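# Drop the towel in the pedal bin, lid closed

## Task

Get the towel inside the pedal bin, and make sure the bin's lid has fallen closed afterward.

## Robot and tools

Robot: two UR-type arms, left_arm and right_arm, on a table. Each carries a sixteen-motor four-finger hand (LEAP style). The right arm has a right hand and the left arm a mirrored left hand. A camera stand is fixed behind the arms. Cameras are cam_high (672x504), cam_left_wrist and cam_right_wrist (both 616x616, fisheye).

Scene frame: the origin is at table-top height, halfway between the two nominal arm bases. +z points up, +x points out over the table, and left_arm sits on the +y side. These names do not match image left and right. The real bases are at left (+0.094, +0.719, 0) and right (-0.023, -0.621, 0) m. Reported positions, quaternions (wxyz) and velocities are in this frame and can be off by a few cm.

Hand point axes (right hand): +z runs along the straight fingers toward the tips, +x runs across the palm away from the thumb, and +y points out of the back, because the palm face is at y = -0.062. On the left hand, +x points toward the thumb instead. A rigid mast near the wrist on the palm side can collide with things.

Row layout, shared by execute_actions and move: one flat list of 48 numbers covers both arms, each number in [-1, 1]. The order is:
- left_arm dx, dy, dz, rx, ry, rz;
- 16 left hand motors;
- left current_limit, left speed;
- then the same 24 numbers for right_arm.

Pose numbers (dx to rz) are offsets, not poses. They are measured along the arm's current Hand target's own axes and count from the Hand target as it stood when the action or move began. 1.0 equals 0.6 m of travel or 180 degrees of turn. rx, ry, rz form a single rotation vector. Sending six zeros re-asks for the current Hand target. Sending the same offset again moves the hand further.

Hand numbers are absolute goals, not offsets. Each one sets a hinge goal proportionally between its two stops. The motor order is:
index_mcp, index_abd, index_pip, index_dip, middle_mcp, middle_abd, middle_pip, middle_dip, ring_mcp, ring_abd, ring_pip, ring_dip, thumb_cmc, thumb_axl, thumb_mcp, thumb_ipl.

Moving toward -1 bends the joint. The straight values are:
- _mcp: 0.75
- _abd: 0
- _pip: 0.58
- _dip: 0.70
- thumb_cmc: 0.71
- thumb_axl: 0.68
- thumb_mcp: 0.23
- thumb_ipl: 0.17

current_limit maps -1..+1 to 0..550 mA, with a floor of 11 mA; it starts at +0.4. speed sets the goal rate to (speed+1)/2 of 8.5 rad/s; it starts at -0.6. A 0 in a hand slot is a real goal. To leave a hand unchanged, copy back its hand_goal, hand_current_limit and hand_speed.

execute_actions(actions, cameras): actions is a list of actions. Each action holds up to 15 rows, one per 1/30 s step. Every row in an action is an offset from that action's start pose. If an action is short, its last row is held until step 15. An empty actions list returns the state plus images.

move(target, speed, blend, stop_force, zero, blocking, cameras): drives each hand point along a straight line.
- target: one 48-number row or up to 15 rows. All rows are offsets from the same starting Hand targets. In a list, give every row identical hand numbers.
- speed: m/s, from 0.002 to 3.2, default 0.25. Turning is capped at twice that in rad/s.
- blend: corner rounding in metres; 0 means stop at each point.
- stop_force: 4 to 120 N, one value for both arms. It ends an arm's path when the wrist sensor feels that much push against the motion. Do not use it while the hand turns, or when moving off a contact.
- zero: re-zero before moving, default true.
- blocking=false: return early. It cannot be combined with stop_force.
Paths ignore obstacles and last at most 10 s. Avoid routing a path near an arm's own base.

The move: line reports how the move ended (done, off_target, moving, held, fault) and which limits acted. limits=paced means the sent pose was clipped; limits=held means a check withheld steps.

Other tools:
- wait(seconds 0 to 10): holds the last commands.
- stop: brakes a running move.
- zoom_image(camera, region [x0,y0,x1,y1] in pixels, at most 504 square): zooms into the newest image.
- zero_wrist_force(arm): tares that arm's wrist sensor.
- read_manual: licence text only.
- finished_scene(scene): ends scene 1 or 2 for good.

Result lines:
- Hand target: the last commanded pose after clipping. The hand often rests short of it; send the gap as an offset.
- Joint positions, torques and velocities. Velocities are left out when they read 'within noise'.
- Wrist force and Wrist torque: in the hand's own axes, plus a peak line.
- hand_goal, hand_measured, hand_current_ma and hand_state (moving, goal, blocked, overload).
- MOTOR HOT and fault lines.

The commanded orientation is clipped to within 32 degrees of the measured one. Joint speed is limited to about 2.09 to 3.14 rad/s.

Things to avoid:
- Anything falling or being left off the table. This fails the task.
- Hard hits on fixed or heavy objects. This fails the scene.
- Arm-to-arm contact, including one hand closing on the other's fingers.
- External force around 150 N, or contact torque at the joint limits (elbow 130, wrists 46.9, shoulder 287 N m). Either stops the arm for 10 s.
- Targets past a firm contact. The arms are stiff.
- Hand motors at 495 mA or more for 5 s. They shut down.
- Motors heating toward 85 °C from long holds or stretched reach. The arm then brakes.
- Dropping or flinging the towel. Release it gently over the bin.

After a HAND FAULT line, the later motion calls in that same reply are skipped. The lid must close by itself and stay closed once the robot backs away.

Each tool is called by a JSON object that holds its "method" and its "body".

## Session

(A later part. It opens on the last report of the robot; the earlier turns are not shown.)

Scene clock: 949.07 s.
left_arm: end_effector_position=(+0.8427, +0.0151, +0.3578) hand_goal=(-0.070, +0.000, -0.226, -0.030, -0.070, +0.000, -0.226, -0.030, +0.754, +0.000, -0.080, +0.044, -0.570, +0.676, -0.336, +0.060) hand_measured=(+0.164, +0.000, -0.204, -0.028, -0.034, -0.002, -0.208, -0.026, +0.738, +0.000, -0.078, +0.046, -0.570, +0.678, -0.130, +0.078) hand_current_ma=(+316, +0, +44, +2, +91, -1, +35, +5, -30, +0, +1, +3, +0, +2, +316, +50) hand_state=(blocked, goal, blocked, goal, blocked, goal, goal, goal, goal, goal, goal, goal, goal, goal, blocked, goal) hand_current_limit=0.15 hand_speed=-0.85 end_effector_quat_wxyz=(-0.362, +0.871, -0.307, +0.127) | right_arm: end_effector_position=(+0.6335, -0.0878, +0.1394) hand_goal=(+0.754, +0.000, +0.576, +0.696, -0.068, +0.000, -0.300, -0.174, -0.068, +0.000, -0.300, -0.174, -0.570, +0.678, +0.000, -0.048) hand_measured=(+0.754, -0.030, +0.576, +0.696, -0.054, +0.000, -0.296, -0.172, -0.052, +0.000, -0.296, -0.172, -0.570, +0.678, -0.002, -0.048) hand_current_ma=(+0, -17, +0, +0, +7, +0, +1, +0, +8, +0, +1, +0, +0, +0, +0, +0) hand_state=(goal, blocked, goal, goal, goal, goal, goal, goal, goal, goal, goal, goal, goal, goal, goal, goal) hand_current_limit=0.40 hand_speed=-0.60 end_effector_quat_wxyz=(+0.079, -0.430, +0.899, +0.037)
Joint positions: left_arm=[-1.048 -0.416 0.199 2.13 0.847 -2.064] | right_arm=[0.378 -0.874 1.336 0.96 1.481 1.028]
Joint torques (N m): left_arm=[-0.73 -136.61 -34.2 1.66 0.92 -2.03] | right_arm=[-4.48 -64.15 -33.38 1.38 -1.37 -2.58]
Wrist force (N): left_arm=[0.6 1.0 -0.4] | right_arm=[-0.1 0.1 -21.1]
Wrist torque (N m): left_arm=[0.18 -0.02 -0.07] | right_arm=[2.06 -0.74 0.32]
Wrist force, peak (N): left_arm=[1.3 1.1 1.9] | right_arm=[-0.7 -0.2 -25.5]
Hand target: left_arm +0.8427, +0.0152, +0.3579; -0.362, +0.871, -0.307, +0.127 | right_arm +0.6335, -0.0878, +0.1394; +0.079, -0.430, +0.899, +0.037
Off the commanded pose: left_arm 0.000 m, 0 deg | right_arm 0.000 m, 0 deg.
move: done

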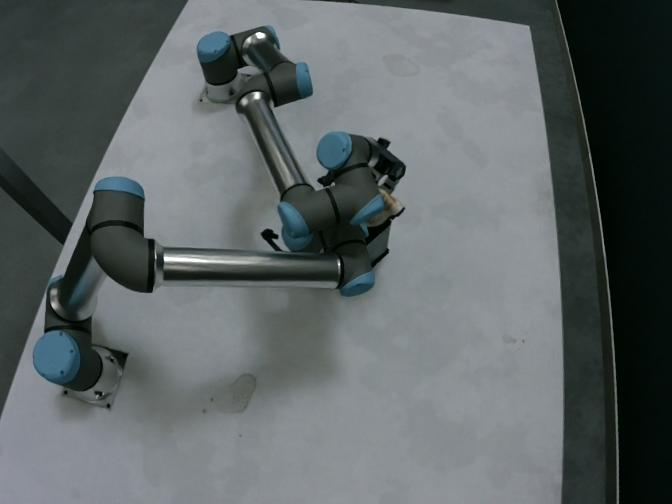

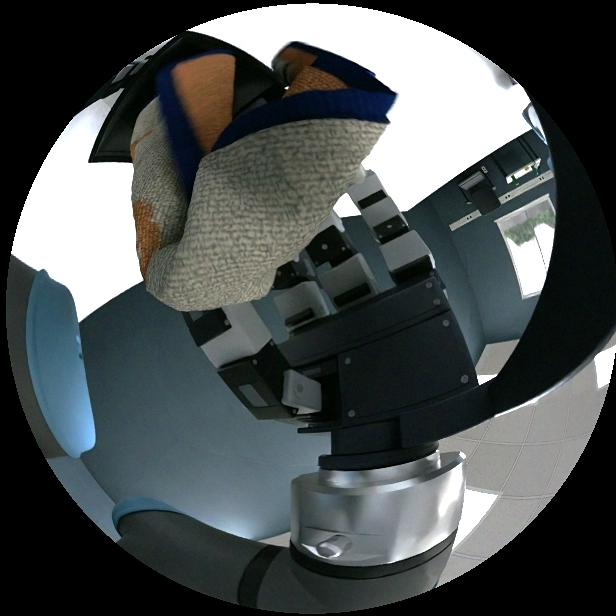

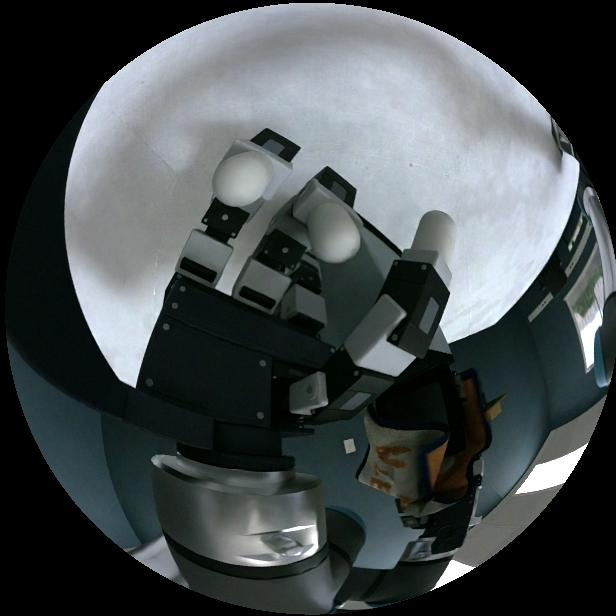

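{"method": "move", "body": {"target": [0,-0.1,-0.1,0,0,0,-0.07,0,-0.226,-0.03,-0.07,0,-0.226,-0.03,0.754,0,-0.08,0.044,-0.57,0.676,-0.337,0.06,0.4,-0.85,0,0,0,0,0,0,0.754,0,0.576,0.696,-0.0685,0,-0.2993,-0.1739,-0.0685,0,-0.2993,-0.1739,-0.571,0.678,0,-0.0486,0.4,-0.6], "speed": 0.06, "cameras": ["all"]}}

{"method": "zoom_image", "body": {"camera": "cam_left_wrist", "region": [60, 10, 440, 440]}}

{"method": "zoom_image", "body": {"camera": "cam_right_wrist", "region": [320, 350, 530, 600]}}

{"method": "zoom_image", "body": {"camera": "cam_high", "region": [290, 110, 460, 300]}}

Scene clock: 960.80 s.
left_arm: end_effector_position=(+0.8405, +0.0172, +0.4416) hand_goal=(-0.070, +0.000, -0.226, -0.030, -0.070, +0.000, -0.226, -0.030, +0.754, +0.000, -0.080, +0.044, -0.570, +0.676, -0.336, +0.060) hand_measured=(+0.162, +0.000, -0.204, -0.028, -0.056, -0.002, -0.216, -0.026, +0.738, +0.000, -0.078, +0.046, -0.574, +0.678, -0.130, +0.078) hand_current_ma=(+385, +0, +45, +2, +28, -1, +15, +5, -30, +0, +1, +3, -3, +2, +385, +50) hand_state=(blocked, goal, blocked, goal, goal, goal, goal, goal, goal, goal, goal, goal, goal, goal, blocked, goal) hand_current_limit=0.40 hand_speed=-0.85 end_effector_quat_wxyz=(-0.361, +0.865, -0.298, +0.181) | right_arm: end_effector_position=(+0.6335, -0.0878, +0.1394) hand_goal=(+0.754, +0.000, +0.576, +0.696, -0.068, +0.000, -0.300, -0.174, -0.068, +0.000, -0.300, -0.174, -0.570, +0.678, +0.000, -0.048) hand_measured=(+0.754, -0.030, +0.576, +0.696, -0.054, +0.000, -0.296, -0.172, -0.052, +0.000, -0.296, -0.172, -0.570, +0.678, -0.002, -0.048) hand_current_ma=(+0, -17, +0, +0, +7, +0, +1, +0, +8, +0, +1, +0, +0, +0, +0, +0) hand_state=(goal, blocked, goal, goal, goal, goal, goal, goal, goal, goal, goal, goal, goal, goal, goal, goal) hand_current_limit=0.40 hand_speed=-0.60 end_effector_quat_wxyz=(+0.079, -0.430, +0.899, +0.037)
Joint positions: left_arm=[-1.066 -0.411 0.035 2.221 0.776 -2.08] | right_arm=[0.378 -0.874 1.336 0.96 1.481 1.028]
Joint torques (N m): left_arm=[1.34 -110.87 -42.49 6.08 0.66 -2.54] | right_arm=[-4.84 -64.6 -33.56 1.14 -1.63 -2.28]
Wrist force (N): left_arm=[0.5 1.0 -0.7] | right_arm=[0.4 0.0 -20.1]
Wrist torque (N m): left_arm=[0.18 -0.02 0.08] | right_arm=[1.98 -0.74 0.35]
Wrist force, peak (N): left_arm=[1.0 1.6 -0.2] | right_arm=[0.2 -0.2 -22.1]
Hand target: left_arm +0.8427, +0.0151, +0.4427; -0.362, +0.871, -0.307, +0.127 | right_arm +0.6335, -0.0878, +0.1394; +0.079, -0.430, +0.899, +0.037
Off the commanded pose: left_arm 0.003 m, 6 deg | right_arm 0.000 m, 0 deg.
elbow stopped short (left arm): the move would have taken joint 3 (elbow) straighter than the controller allows.
move: off_target (left_arm)

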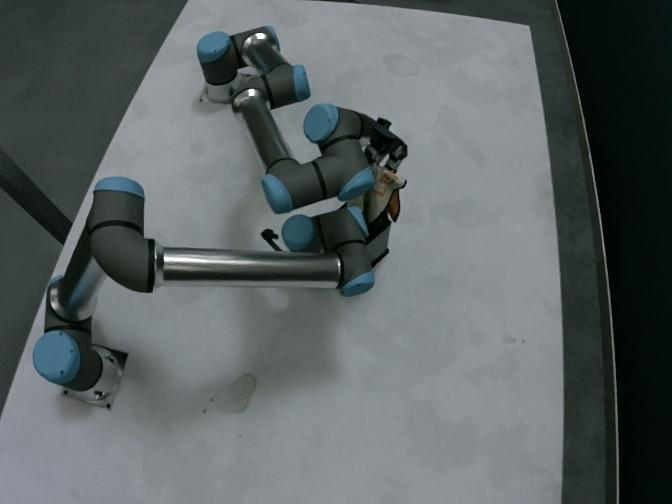

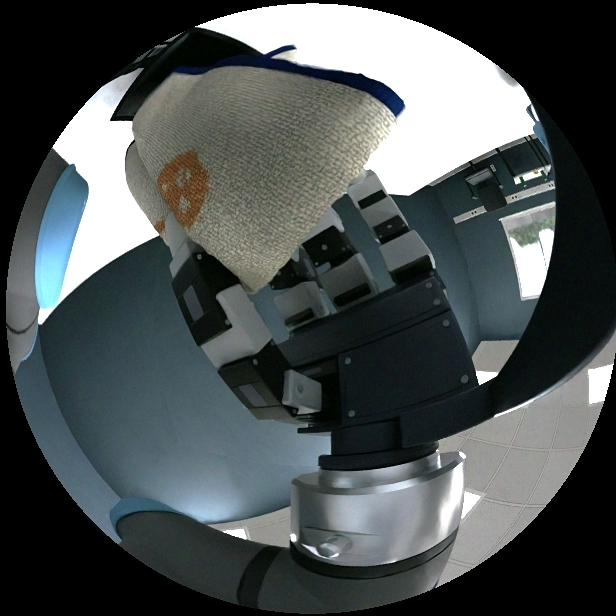

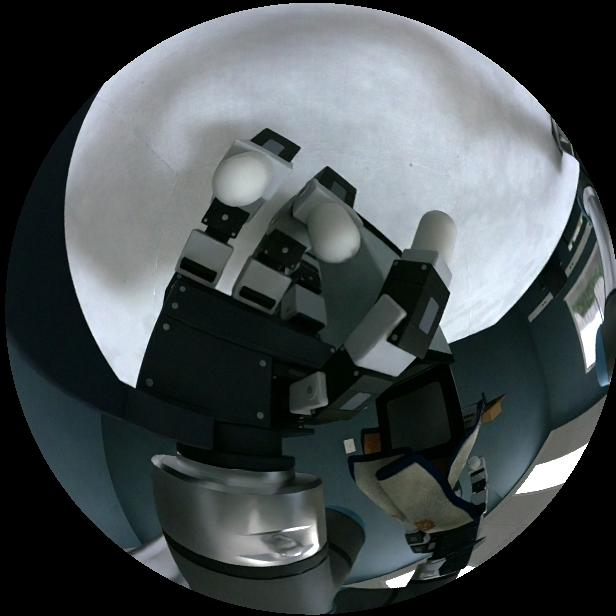

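Scaled by 1.172 from the camera's 616x616 image, which has a finer 880x880 frame.

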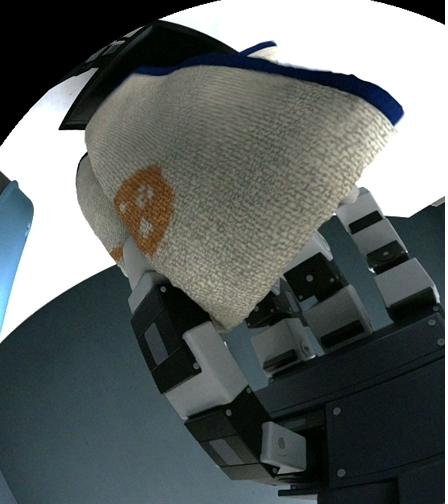

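Scaled by 2.016 from the camera's 616x616 image, which has a finer 880x880 frame.

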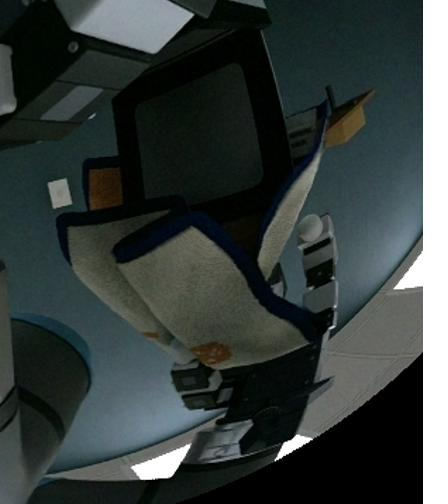

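Scaled by 2.653.

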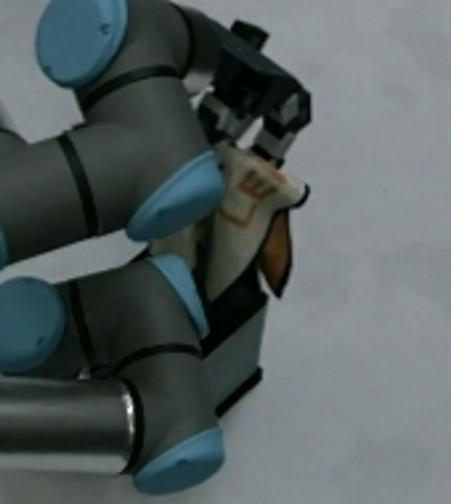

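{"method": "move", "body": {"target": [[0.0025,0.0072,-0.0778,0,0.1768,0.1768,-0.07,0,-0.226,-0.03,-0.07,0,-0.226,-0.03,0.95,0,0.9,0.9,-0.57,0.676,-0.337,0.06,0.4,-0.85,0,0,0,0,0,0,0.754,0,0.576,0.696,-0.0685,0,-0.2993,-0.1739,-0.0685,0,-0.2993,-0.1739,-0.571,0.678,0,-0.0486,0.4,-0.6],[0.0048,-0.0532,-0.2232,0,0.3536,0.3536,-0.07,0,-0.226,-0.03,-0.07,0,-0.226,-0.03,0.95,0,0.9,0.9,-0.57,0.676,-0.337,0.06,0.4,-0.85,0,0,0,0,0,0,0.754,0,0.576,0.696,-0.0685,0,-0.2993,-0.1739,-0.0685,0,-0.2993,-0.1739,-0.571,0.678,0,-0.0486,0.4,-0.6]], "speed": 0.12, "blend": [0.03,0], "cameras": ["all"]}}

{"method": "zoom_image", "body": {"camera": "cam_right_wrist", "region": [280, 330, 530, 610]}}

{"method": "zoom_image", "body": {"camera": "cam_high", "region": [290, 110, 460, 300]}}

Scene clock: 1086.00 s.
left_arm: end_effector_position=(+0.7985, -0.0416, +0.5588) hand_goal=(-0.070, +0.000, -0.226, -0.030, -0.070, +0.000, -0.226, -0.030, +0.950, +0.000, +0.900, +0.900, -0.570, +0.676, -0.336, +0.060) hand_measured=(+0.162, +0.000, -0.202, -0.028, -0.058, -0.002, -0.216, -0.026, +0.928, +0.000, +0.892, +0.896, -0.574, +0.676, -0.132, +0.078) hand_current_ma=(+385, +0, +48, +2, +22, -1, +13, +5, -45, +0, -10, -3, -6, +1, +385, +50) hand_state=(blocked, goal, blocked, goal, goal, goal, goal, goal, blocked, goal, goal, goal, goal, goal, blocked, goal) hand_current_limit=0.40 hand_speed=-0.85 end_effector_quat_wxyz=(+0.178, -0.394, +0.816, -0.385) | right_arm: end_effector_position=(+0.6335, -0.0878, +0.1394) hand_goal=(+0.754, +0.000, +0.576, +0.696, -0.068, +0.000, -0.300, -0.174, -0.068, +0.000, -0.300, -0.174, -0.570, +0.678, +0.000, -0.048) hand_measured=(+0.754, -0.030, +0.576, +0.696, -0.054, +0.000, -0.296, -0.172, -0.052, +0.000, -0.296, -0.172, -0.570, +0.678, -0.002, -0.048) hand_current_ma=(+0, -17, +0, +0, +7, +0, +1, +0, +8, +0, +1, +0, +0, +0, +0, +0) hand_state=(goal, blocked, goal, goal, goal, goal, goal, goal, goal, goal, goal, goal, goal, goal, goal, goal) hand_current_limit=0.40 hand_speed=-0.60 end_effector_quat_wxyz=(+0.079, -0.430, +0.899, +0.037)
Joint positions: left_arm=[-1.02 -0.64 0.035 1.326 1.324 -0.228] | right_arm=[0.378 -0.874 1.336 0.96 1.481 1.028]
Joint torques (N m): left_arm=[-12.13 -98.24 -43.97 3.56 -1.62 -2.9] | right_arm=[-3.4 -63.44 -33.8 0.54 -1.64 -1.31]
Wrist force (N): left_arm=[1.2 1.4 -0.6] | right_arm=[0.2 0.2 -20.0]
Wrist torque (N m): left_arm=[0.16 -0.10 0.13] | right_arm=[2.01 -0.71 0.35]
Wrist force, peak (N): left_arm=[1.5 1.4 -0.6] | right_arm=[0.1 -0.5 -20.5]
Hand target: left_arm +0.7996, -0.0431, +0.5599; +0.166, -0.399, +0.833, -0.345 | right_arm +0.6335, -0.0878, +0.1394; +0.079, -0.430, +0.899, +0.037
Off the commanded pose: left_arm 0.002 m, 5 deg | right_arm 0.000 m, 0 deg.
elbow stopped short (left arm): the move would have taken joint 3 (elbow) straighter than the controller allows.
move: off_target (left_arm)

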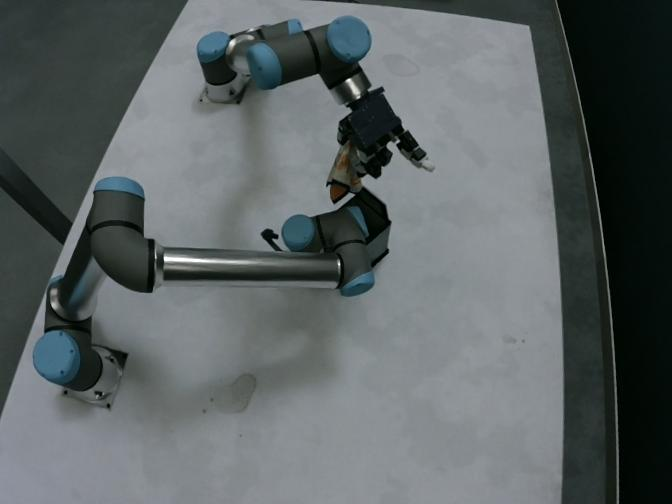

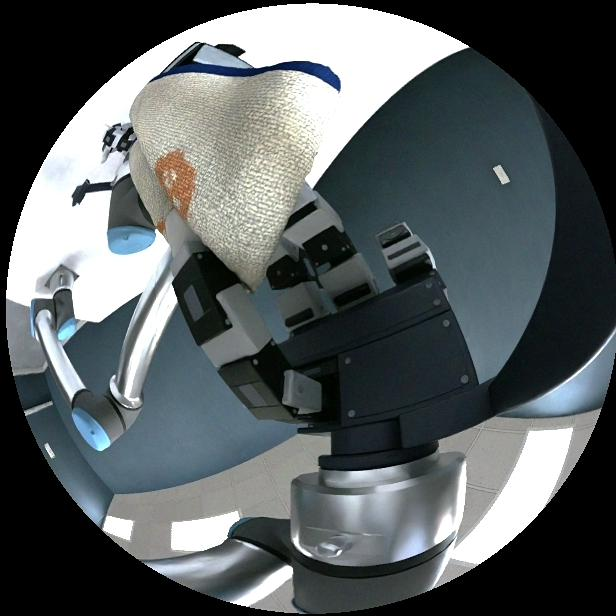

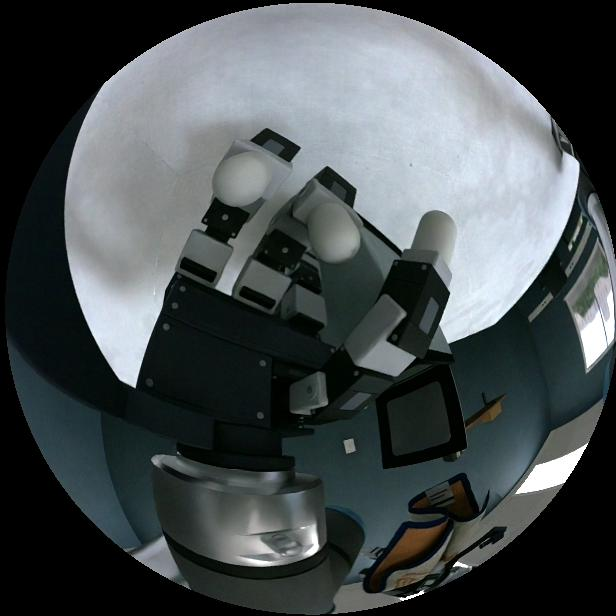

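Scaled by 1.800 from the camera's 616x616 image, which has a finer 880x880 frame.

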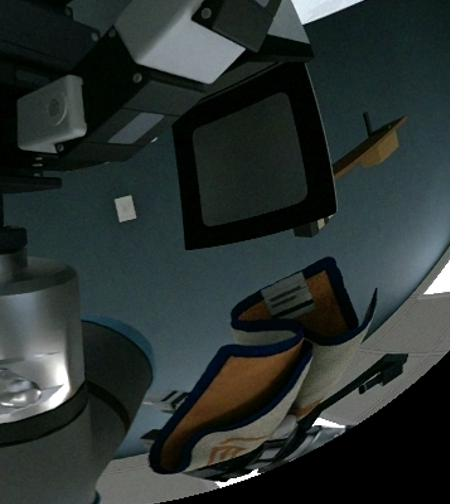

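Scaled by 2.653.

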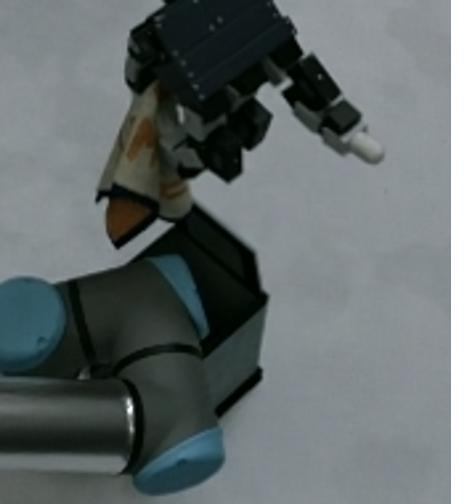

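{"method": "move", "body": {"target": [-0.0752,0.0212,0.0025,0,-0.3536,-0.3536,-0.07,0,-0.226,-0.03,-0.07,0,-0.226,-0.03,0.95,0,0.9,0.9,-0.57,0.676,-0.337,0.06,0.4,-0.85,0,0,0,0,0,0,0.754,0,0.576,0.696,-0.0685,0,-0.2993,-0.1739,-0.0685,0,-0.2993,-0.1739,-0.571,0.678,0,-0.0486,0.4,-0.6], "speed": 0.15, "cameras": ["all"]}}

{"method": "zoom_image", "body": {"camera": "cam_right_wrist", "region": [280, 330, 530, 610]}}

{"method": "zoom_image", "body": {"camera": "cam_high", "region": [290, 110, 460, 300]}}

{"method": "zoom_image", "body": {"camera": "cam_left_wrist", "region": [60, 10, 440, 440]}}

Scene clock: 1217.60 s.
left_arm: end_effector_position=(+0.8195, -0.0005, +0.5483) hand_goal=(-0.070, +0.000, -0.226, -0.030, -0.070, +0.000, -0.226, -0.030, +0.950, +0.000, +0.900, +0.900, -0.570, +0.676, -0.336, +0.060) hand_measured=(+0.162, +0.000, -0.202, -0.028, -0.060, -0.002, -0.218, -0.026, +0.928, +0.000, +0.892, +0.896, -0.576, +0.676, -0.132, +0.078) hand_current_ma=(+385, +0, +48, +2, +16, -1, +11, +4, -45, +0, -10, -3, -8, +1, +385, +50) hand_state=(blocked, goal, blocked, goal, goal, goal, goal, goal, blocked, goal, goal, goal, goal, goal, blocked, goal) hand_current_limit=0.40 hand_speed=-0.85 end_effector_quat_wxyz=(-0.387, +0.835, -0.269, +0.284) | right_arm: end_effector_position=(+0.6335, -0.0878, +0.1394) hand_goal=(+0.754, +0.000, +0.576, +0.696, -0.068, +0.000, -0.300, -0.174, -0.068, +0.000, -0.300, -0.174, -0.570, +0.678, +0.000, -0.048) hand_measured=(+0.754, -0.030, +0.576, +0.696, -0.054, +0.000, -0.296, -0.172, -0.052, +0.000, -0.296, -0.172, -0.570, +0.678, -0.002, -0.048) hand_current_ma=(+0, -17, +0, +0, +7, +0, +1, +0, +8, +0, +1, +0, +0, +0, +0, +0) hand_state=(goal, blocked, goal, goal, goal, goal, goal, goal, goal, goal, goal, goal, goal, goal, goal, goal) hand_current_limit=0.40 hand_speed=-0.60 end_effector_quat_wxyz=(+0.079, -0.430, +0.899, +0.037)
Joint positions: left_arm=[-1.137 -0.48 0.035 2.297 0.596 -2.227] | right_arm=[0.378 -0.874 1.336 0.96 1.481 1.028]
Joint torques (N m): left_arm=[-8.04 -118.5 -38.95 1.35 -1.28 2.36] | right_arm=[-0.17 -64.81 -31.75 -0.33 -1.3 -0.26]
Wrist force (N): left_arm=[0.1 1.3 -0.9] | right_arm=[0.0 -0.5 -19.6]
Wrist torque (N m): left_arm=[0.17 0.01 0.06] | right_arm=[1.87 -0.70 0.31]
Wrist force, peak (N): left_arm=[1.4 1.7 -0.6] | right_arm=[0.0 0.0 -20.5]
Hand target: left_arm +0.8217, -0.0029, +0.5499; -0.362, +0.871, -0.307, +0.127 | right_arm +0.6335, -0.0878, +0.1394; +0.079, -0.430, +0.899, +0.037
Off the commanded pose: left_arm 0.004 m, 19 deg | right_arm 0.000 m, 0 deg.
elbow stopped short (left arm): the move would have taken joint 3 (elbow) straighter than the controller allows.
move: off_target (left_arm)

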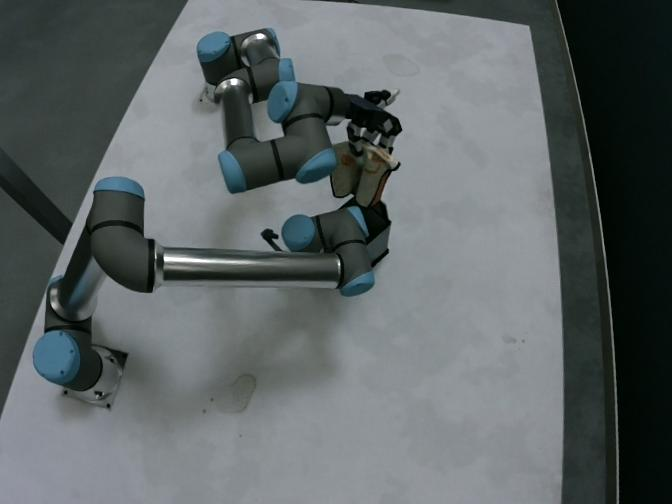

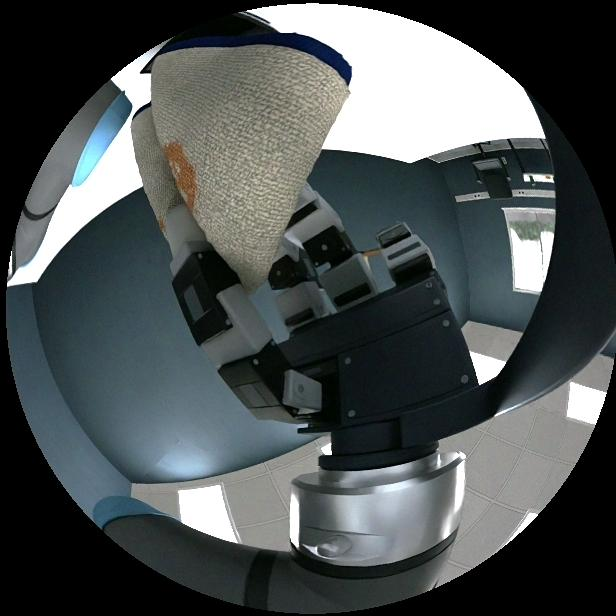

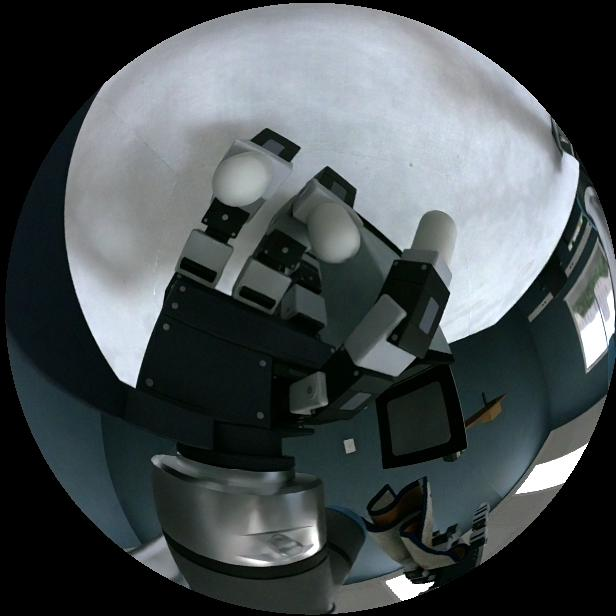

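Scaled by 1.800 from the camera's 616x616 image, which has a finer 880x880 frame.

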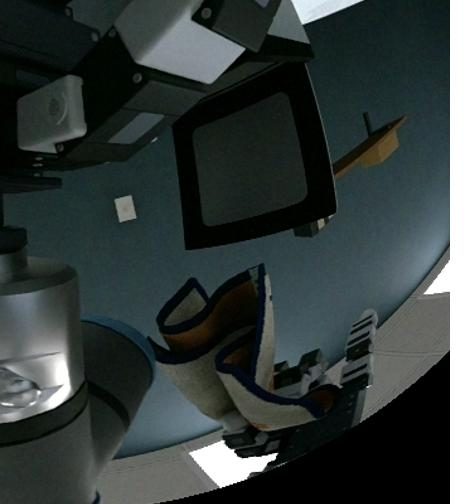

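Scaled by 2.653.

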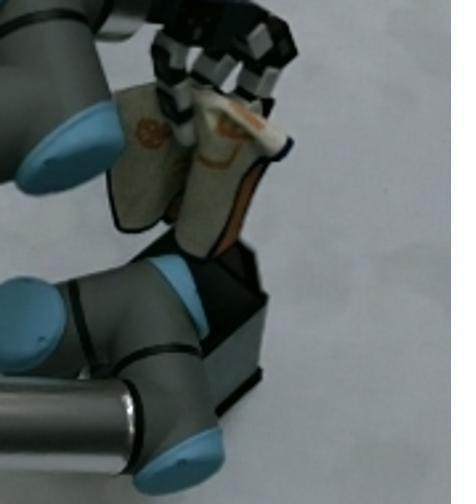

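Scaled by 1.172 from the camera's 616x616 image, which has a finer 880x880 frame.

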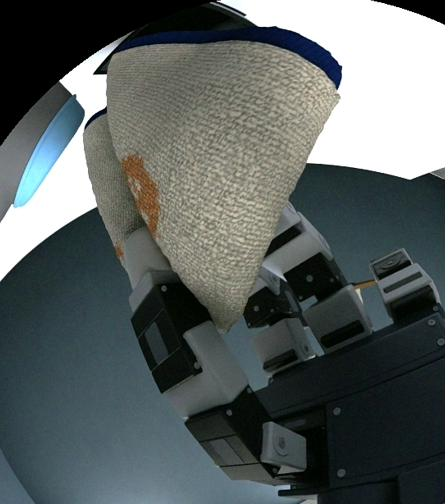

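{"method": "wait", "body": {"seconds": 0.5, "cameras": ["cam_high","cam_right_wrist"]}}

{"method": "zoom_image", "body": {"camera": "cam_high", "region": [310, 120, 420, 230]}}

{"method": "zoom_image", "body": {"camera": "cam_right_wrist", "region": [340, 450, 520, 616]}}

Scene clock: 1253.43 s.
left_arm: end_effector_position=(+0.8195, -0.0005, +0.5483) hand_goal=(-0.070, +0.000, -0.226, -0.030, -0.070, +0.000, -0.226, -0.030, +0.950, +0.000, +0.900, +0.900, -0.570, +0.676, -0.336, +0.060) hand_measured=(+0.162, +0.000, -0.202, -0.028, -0.060, -0.002, -0.218, -0.026, +0.928, +0.000, +0.892, +0.896, -0.576, +0.676, -0.132, +0.078) hand_current_ma=(+385, +0, +48, +2, +16, -1, +11, +4, -45, +0, -10, -3, -8, +1, +385, +50) hand_state=(blocked, goal, blocked, goal, goal, goal, goal, goal, blocked, goal, goal, goal, goal, goal, blocked, goal) hand_current_limit=0.40 hand_speed=-0.85 end_effector_quat_wxyz=(-0.387, +0.835, -0.269, +0.284) | right_arm: end_effector_position=(+0.6335, -0.0878, +0.1394) hand_goal=(+0.754, +0.000, +0.576, +0.696, -0.068, +0.000, -0.300, -0.174, -0.068, +0.000, -0.300, -0.174, -0.570, +0.678, +0.000, -0.048) hand_measured=(+0.754, -0.030, +0.576, +0.696, -0.054, +0.000, -0.296, -0.172, -0.052, +0.000, -0.296, -0.172, -0.570, +0.678, -0.002, -0.048) hand_current_ma=(+0, -17, +0, +0, +7, +0, +1, +0, +8, +0, +1, +0, +0, +0, +0, +0) hand_state=(goal, blocked, goal, goal, goal, goal, goal, goal, goal, goal, goal, goal, goal, goal, goal, goal) hand_current_limit=0.40 hand_speed=-0.60 end_effector_quat_wxyz=(+0.079, -0.430, +0.899, +0.037)
Joint positions: left_arm=[-1.137 -0.48 0.035 2.296 0.596 -2.226] | right_arm=[0.378 -0.874 1.336 0.96 1.481 1.028]
Joint torques (N m): left_arm=[5.45 -131.19 -40.64 1.48 -0.2 3.25] | right_arm=[-0.45 -66.13 -30.03 -0.41 -0.85 0.37]
Wrist force (N): left_arm=[0.3 1.3 -1.0] | right_arm=[0.1 -0.3 -19.5]
Wrist torque (N m): left_arm=[0.18 -0.02 0.06] | right_arm=[1.89 -0.71 0.32]
Wrist force, peak (N): left_arm=[0.2 1.6 -1.2] | right_arm=[-0.4 -0.1 -20.4]
Hand target: left_arm +0.8217, -0.0029, +0.5499; -0.362, +0.871, -0.307, +0.127 | right_arm +0.6335, -0.0878, +0.1394; +0.079, -0.430, +0.899, +0.037
Off the commanded pose: left_arm 0.004 m, 19 deg | right_arm 0.000 m, 0 deg.
wait: 0.50 s; at rest from the start
Images, in order (width x height): cam_high 672x504, cam_right_wrist 616x616.

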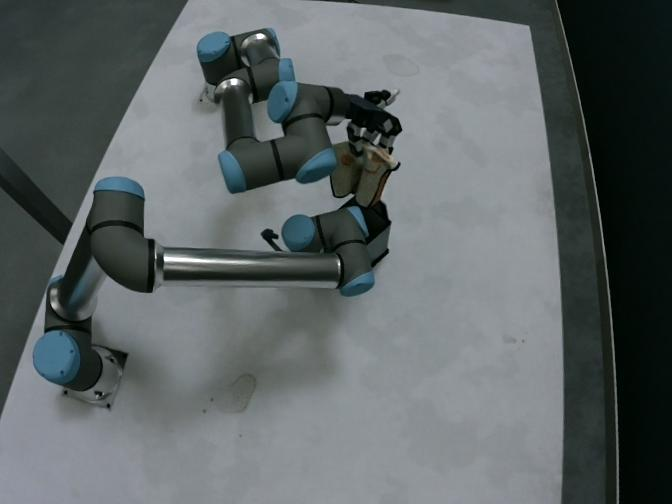

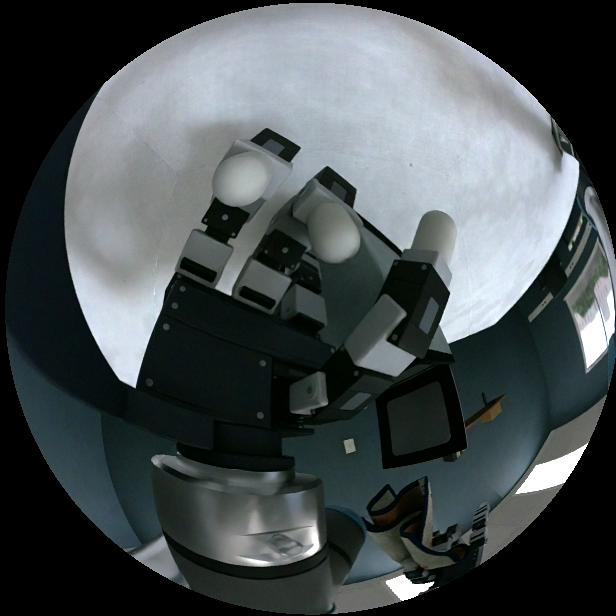

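Scaled by 4.582.

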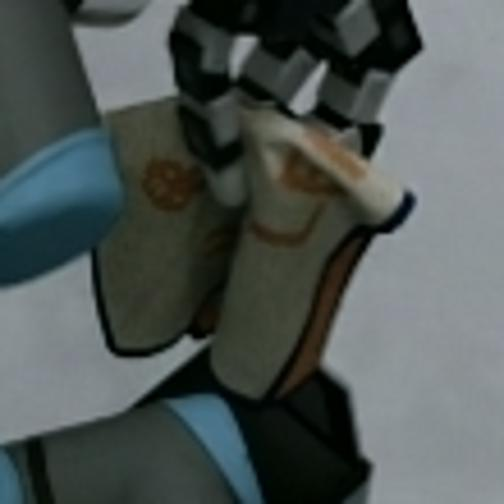

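Scaled by 2.800 from the camera's 616x616 image, which has a finer 880x880 frame.

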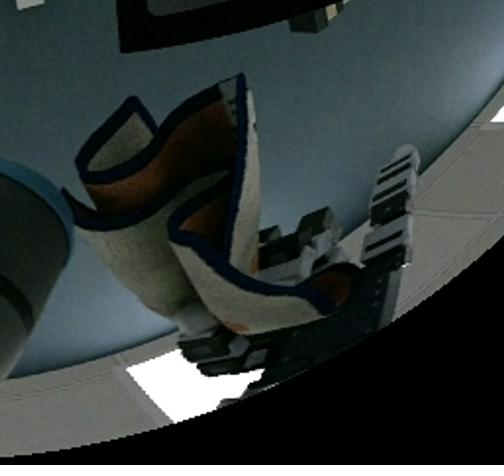

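{"method": "move", "body": {"target": [0,0.13,0.13,0,0,0,-0.07,0,-0.226,-0.03,-0.07,0,-0.226,-0.03,0.95,0,0.9,0.9,-0.57,0.676,-0.337,0.06,0.4,-0.85,0,0,0,0,0,0,0.754,0,0.576,0.696,-0.0685,0,-0.2993,-0.1739,-0.0685,0,-0.2993,-0.1739,-0.571,0.678,0,-0.0486,0.4,-0.6], "speed": 0.1, "cameras": ["all"]}}

{"method": "zoom_image", "body": {"camera": "cam_high", "region": [310, 120, 420, 230]}}

{"method": "zoom_image", "body": {"camera": "cam_right_wrist", "region": [340, 350, 520, 590]}}

{"method": "zoom_image", "body": {"camera": "cam_left_wrist", "region": [60, 10, 440, 440]}}

Scene clock: 1288.03 s.
left_arm: end_effector_position=(+0.8198, -0.0005, +0.4383) hand_goal=(-0.070, +0.000, -0.226, -0.030, -0.070, +0.000, -0.226, -0.030, +0.950, +0.000, +0.900, +0.900, -0.570, +0.676, -0.336, +0.060) hand_measured=(+0.162, +0.000, -0.202, -0.028, -0.060, -0.002, -0.218, -0.026, +0.928, +0.000, +0.892, +0.896, -0.576, +0.676, -0.132, +0.078) hand_current_ma=(+385, +0, +48, +2, +16, -1, +11, +4, -45, +0, -10, -3, -8, +1, +385, +50) hand_state=(blocked, goal, blocked, goal, goal, goal, goal, goal, blocked, goal, goal, goal, goal, goal, blocked, goal) hand_current_limit=0.40 hand_speed=-0.85 end_effector_quat_wxyz=(-0.360, +0.866, -0.299, +0.175) | right_arm: end_effector_position=(+0.6335, -0.0878, +0.1394) hand_goal=(+0.754, +0.000, +0.576, +0.696, -0.068, +0.000, -0.300, -0.174, -0.068, +0.000, -0.300, -0.174, -0.570, +0.678, +0.000, -0.048) hand_measured=(+0.754, -0.030, +0.576, +0.696, -0.054, +0.000, -0.296, -0.172, -0.052, +0.000, -0.296, -0.172, -0.570, +0.678, -0.002, -0.048) hand_current_ma=(+0, -17, +0, +0, +7, +0, +1, +0, +8, +0, +1, +0, +0, +0, +0, +0) hand_state=(goal, blocked, goal, goal, goal, goal, goal, goal, goal, goal, goal, goal, goal, goal, goal, goal) hand_current_limit=0.40 hand_speed=-0.60 end_effector_quat_wxyz=(+0.079, -0.430, +0.899, +0.037)
Joint positions: left_arm=[-1.091 -0.406 0.035 2.249 0.793 -2.114] | right_arm=[0.378 -0.874 1.336 0.96 1.481 1.028]
Joint torques (N m): left_arm=[-8.69 -133.77 -42.15 2.17 -2.78 1.99] | right_arm=[-0.25 -65.26 -29.48 -0.44 -0.72 0.77]
Wrist force (N): left_arm=[0.6 0.7 -0.8] | right_arm=[0.3 0.0 -19.9]
Wrist torque (N m): left_arm=[0.12 -0.02 -0.04] | right_arm=[1.96 -0.72 0.34]
Wrist force, peak (N): left_arm=[0.0 0.3 -1.9] | right_arm=[-0.4 -0.4 -20.3]
Hand target: left_arm +0.8218, -0.0028, +0.4396; -0.362, +0.871, -0.307, +0.127 | right_arm +0.6335, -0.0878, +0.1394; +0.079, -0.430, +0.899, +0.037
Off the commanded pose: left_arm 0.003 m, 6 deg | right_arm 0.000 m, 0 deg.
elbow stopped short (left arm): the move would have taken joint 3 (elbow) straighter than the controller allows.
move: off_target (left_arm)

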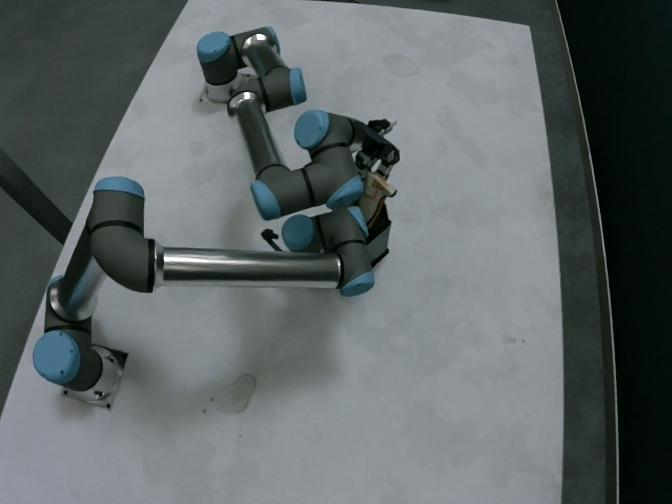

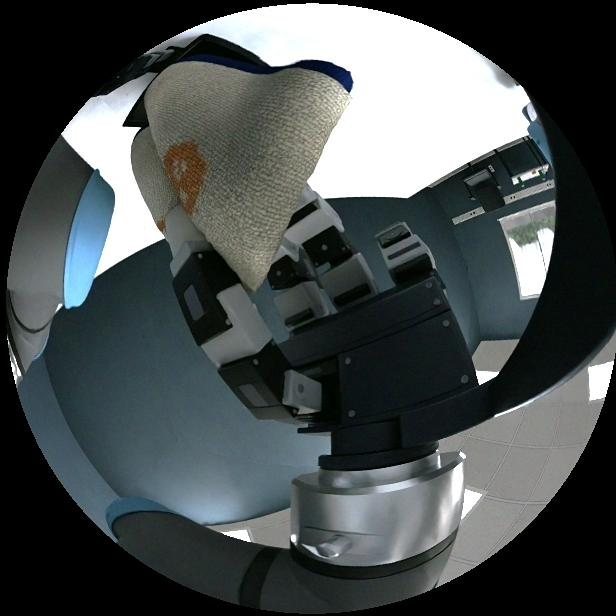

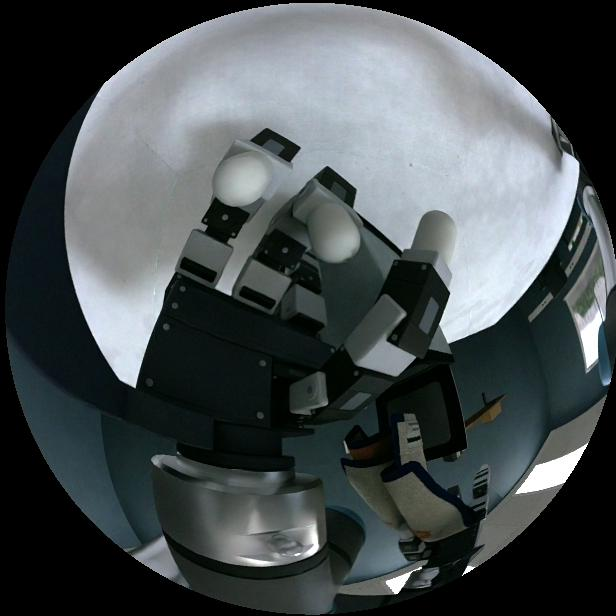

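Scaled by 4.582.

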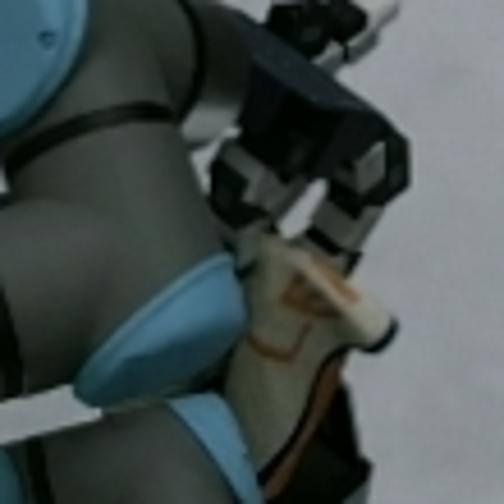

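Scaled by 2.100 from the camera's 616x616 image, which has a finer 880x880 frame.

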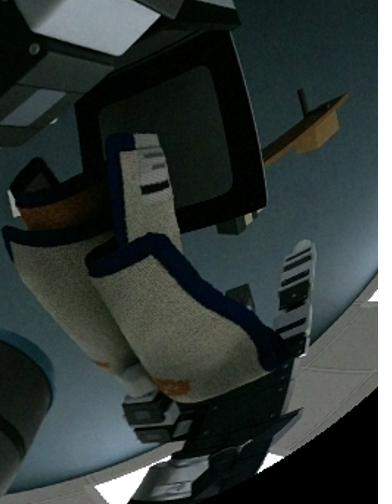

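Scaled by 1.172 from the camera's 616x616 image, which has a finer 880x880 frame.

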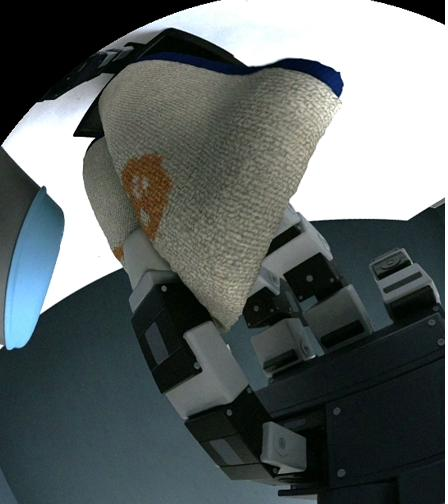

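{"method": "move", "body": {"target": [0,0.1061,0.0825,0,0,0,-0.07,0,-0.226,-0.03,-0.07,0,-0.226,-0.03,0.95,0,0.9,0.9,-0.57,0.676,-0.337,0.06,0.4,-0.85,0,0,0,0,0,0,0.754,0,0.576,0.696,-0.0685,0,-0.2993,-0.1739,-0.0685,0,-0.2993,-0.1739,-0.571,0.678,0,-0.0486,0.4,-0.6], "speed": 0.06, "stop_force": 8, "cameras": ["all"]}}

{"method": "zoom_image", "body": {"camera": "cam_high", "region": [310, 120, 420, 280]}}

{"method": "zoom_image", "body": {"camera": "cam_right_wrist", "region": [320, 350, 520, 570]}}

{"method": "zoom_image", "body": {"camera": "cam_left_wrist", "region": [60, 10, 440, 440]}}

Scene clock: 1372.80 s.
left_arm: end_effector_position=(+0.8156, -0.0105, +0.3596) hand_goal=(-0.070, +0.000, -0.226, -0.030, -0.070, +0.000, -0.226, -0.030, +0.950, +0.000, +0.900, +0.900, -0.570, +0.676, -0.336, +0.060) hand_measured=(+0.162, +0.002, -0.202, -0.028, -0.068, -0.002, -0.222, -0.026, +0.928, +0.000, +0.892, +0.896, -0.576, +0.676, -0.132, +0.078) hand_current_ma=(+385, +1, +49, +2, +2, -1, +3, +4, -45, +0, -10, -3, -8, +1, +385, +50) hand_state=(blocked, goal, blocked, goal, goal, goal, goal, goal, blocked, goal, goal, goal, goal, goal, blocked, goal) hand_current_limit=0.40 hand_speed=-0.85 end_effector_quat_wxyz=(-0.362, +0.871, -0.307, +0.127) | right_arm: end_effector_position=(+0.6335, -0.0878, +0.1394) hand_goal=(+0.754, +0.000, +0.576, +0.696, -0.068, +0.000, -0.300, -0.174, -0.068, +0.000, -0.300, -0.174, -0.570, +0.678, +0.000, -0.048) hand_measured=(+0.754, -0.030, +0.576, +0.696, -0.054, +0.000, -0.296, -0.172, -0.052, +0.000, -0.296, -0.172, -0.570, +0.678, -0.002, -0.048) hand_current_ma=(+0, -17, +0, +0, +7, +0, +1, +0, +8, +0, +1, +0, +0, +0, +0, +0) hand_state=(goal, blocked, goal, goal, goal, goal, goal, goal, goal, goal, goal, goal, goal, goal, goal, goal) hand_current_limit=0.40 hand_speed=-0.60 end_effector_quat_wxyz=(+0.079, -0.430, +0.899, +0.037)
Joint positions: left_arm=[-1.084 -0.406 0.181 2.167 0.86 -2.109] | right_arm=[0.378 -0.874 1.336 0.96 1.481 1.028]
Joint torques (N m): left_arm=[-11.42 -137.23 -50.5 7.15 -2.72 -1.51] | right_arm=[0.14 -66.54 -29.38 -0.46 -0.85 1.53]
Wrist force (N): left_arm=[0.7 0.5 -0.5] | right_arm=[-0.4 -0.4 -23.3]
Wrist torque (N m): left_arm=[0.16 -0.03 -0.08] | right_arm=[2.18 -0.72 0.28]
Wrist force, peak (N): left_arm=[0.7 -0.4 -1.6] | right_arm=[-0.4 -0.3 -23.6]
Hand target: left_arm +0.8156, -0.0105, +0.3596; -0.362, +0.871, -0.307, +0.127 | right_arm +0.6335, -0.0878, +0.1394; +0.079, -0.430, +0.899, +0.037
Off the commanded pose: left_arm 0.000 m, 0 deg | right_arm 0.000 m, 0 deg.
move: done

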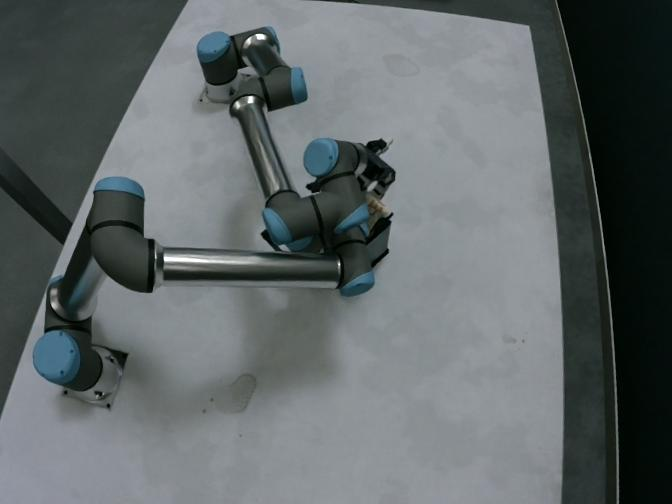

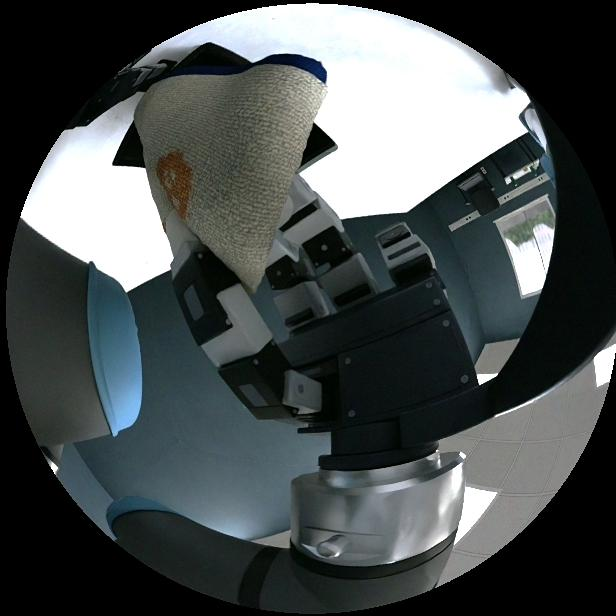

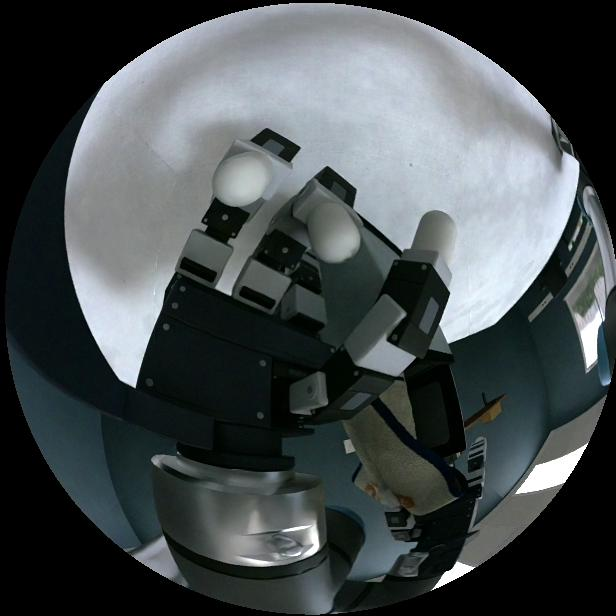

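Scaled by 3.150.

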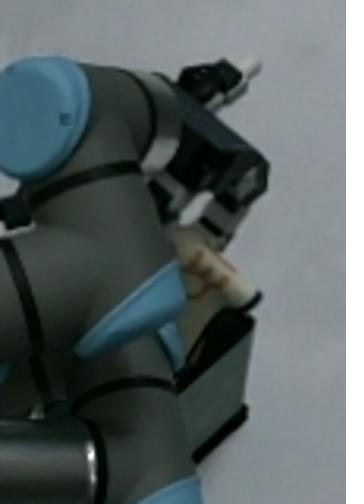

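Scaled by 2.291 from the camera's 616x616 image, which has a finer 880x880 frame.

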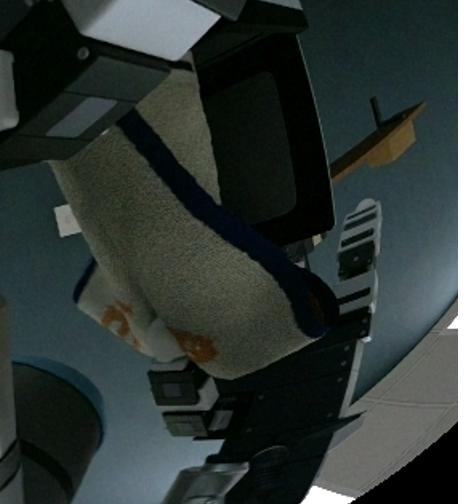

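Scaled by 1.172 from the camera's 616x616 image, which has a finer 880x880 frame.

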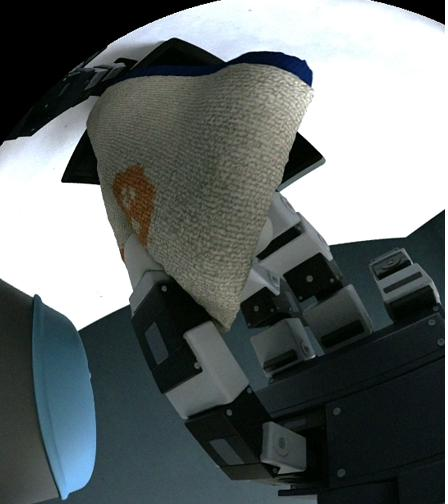

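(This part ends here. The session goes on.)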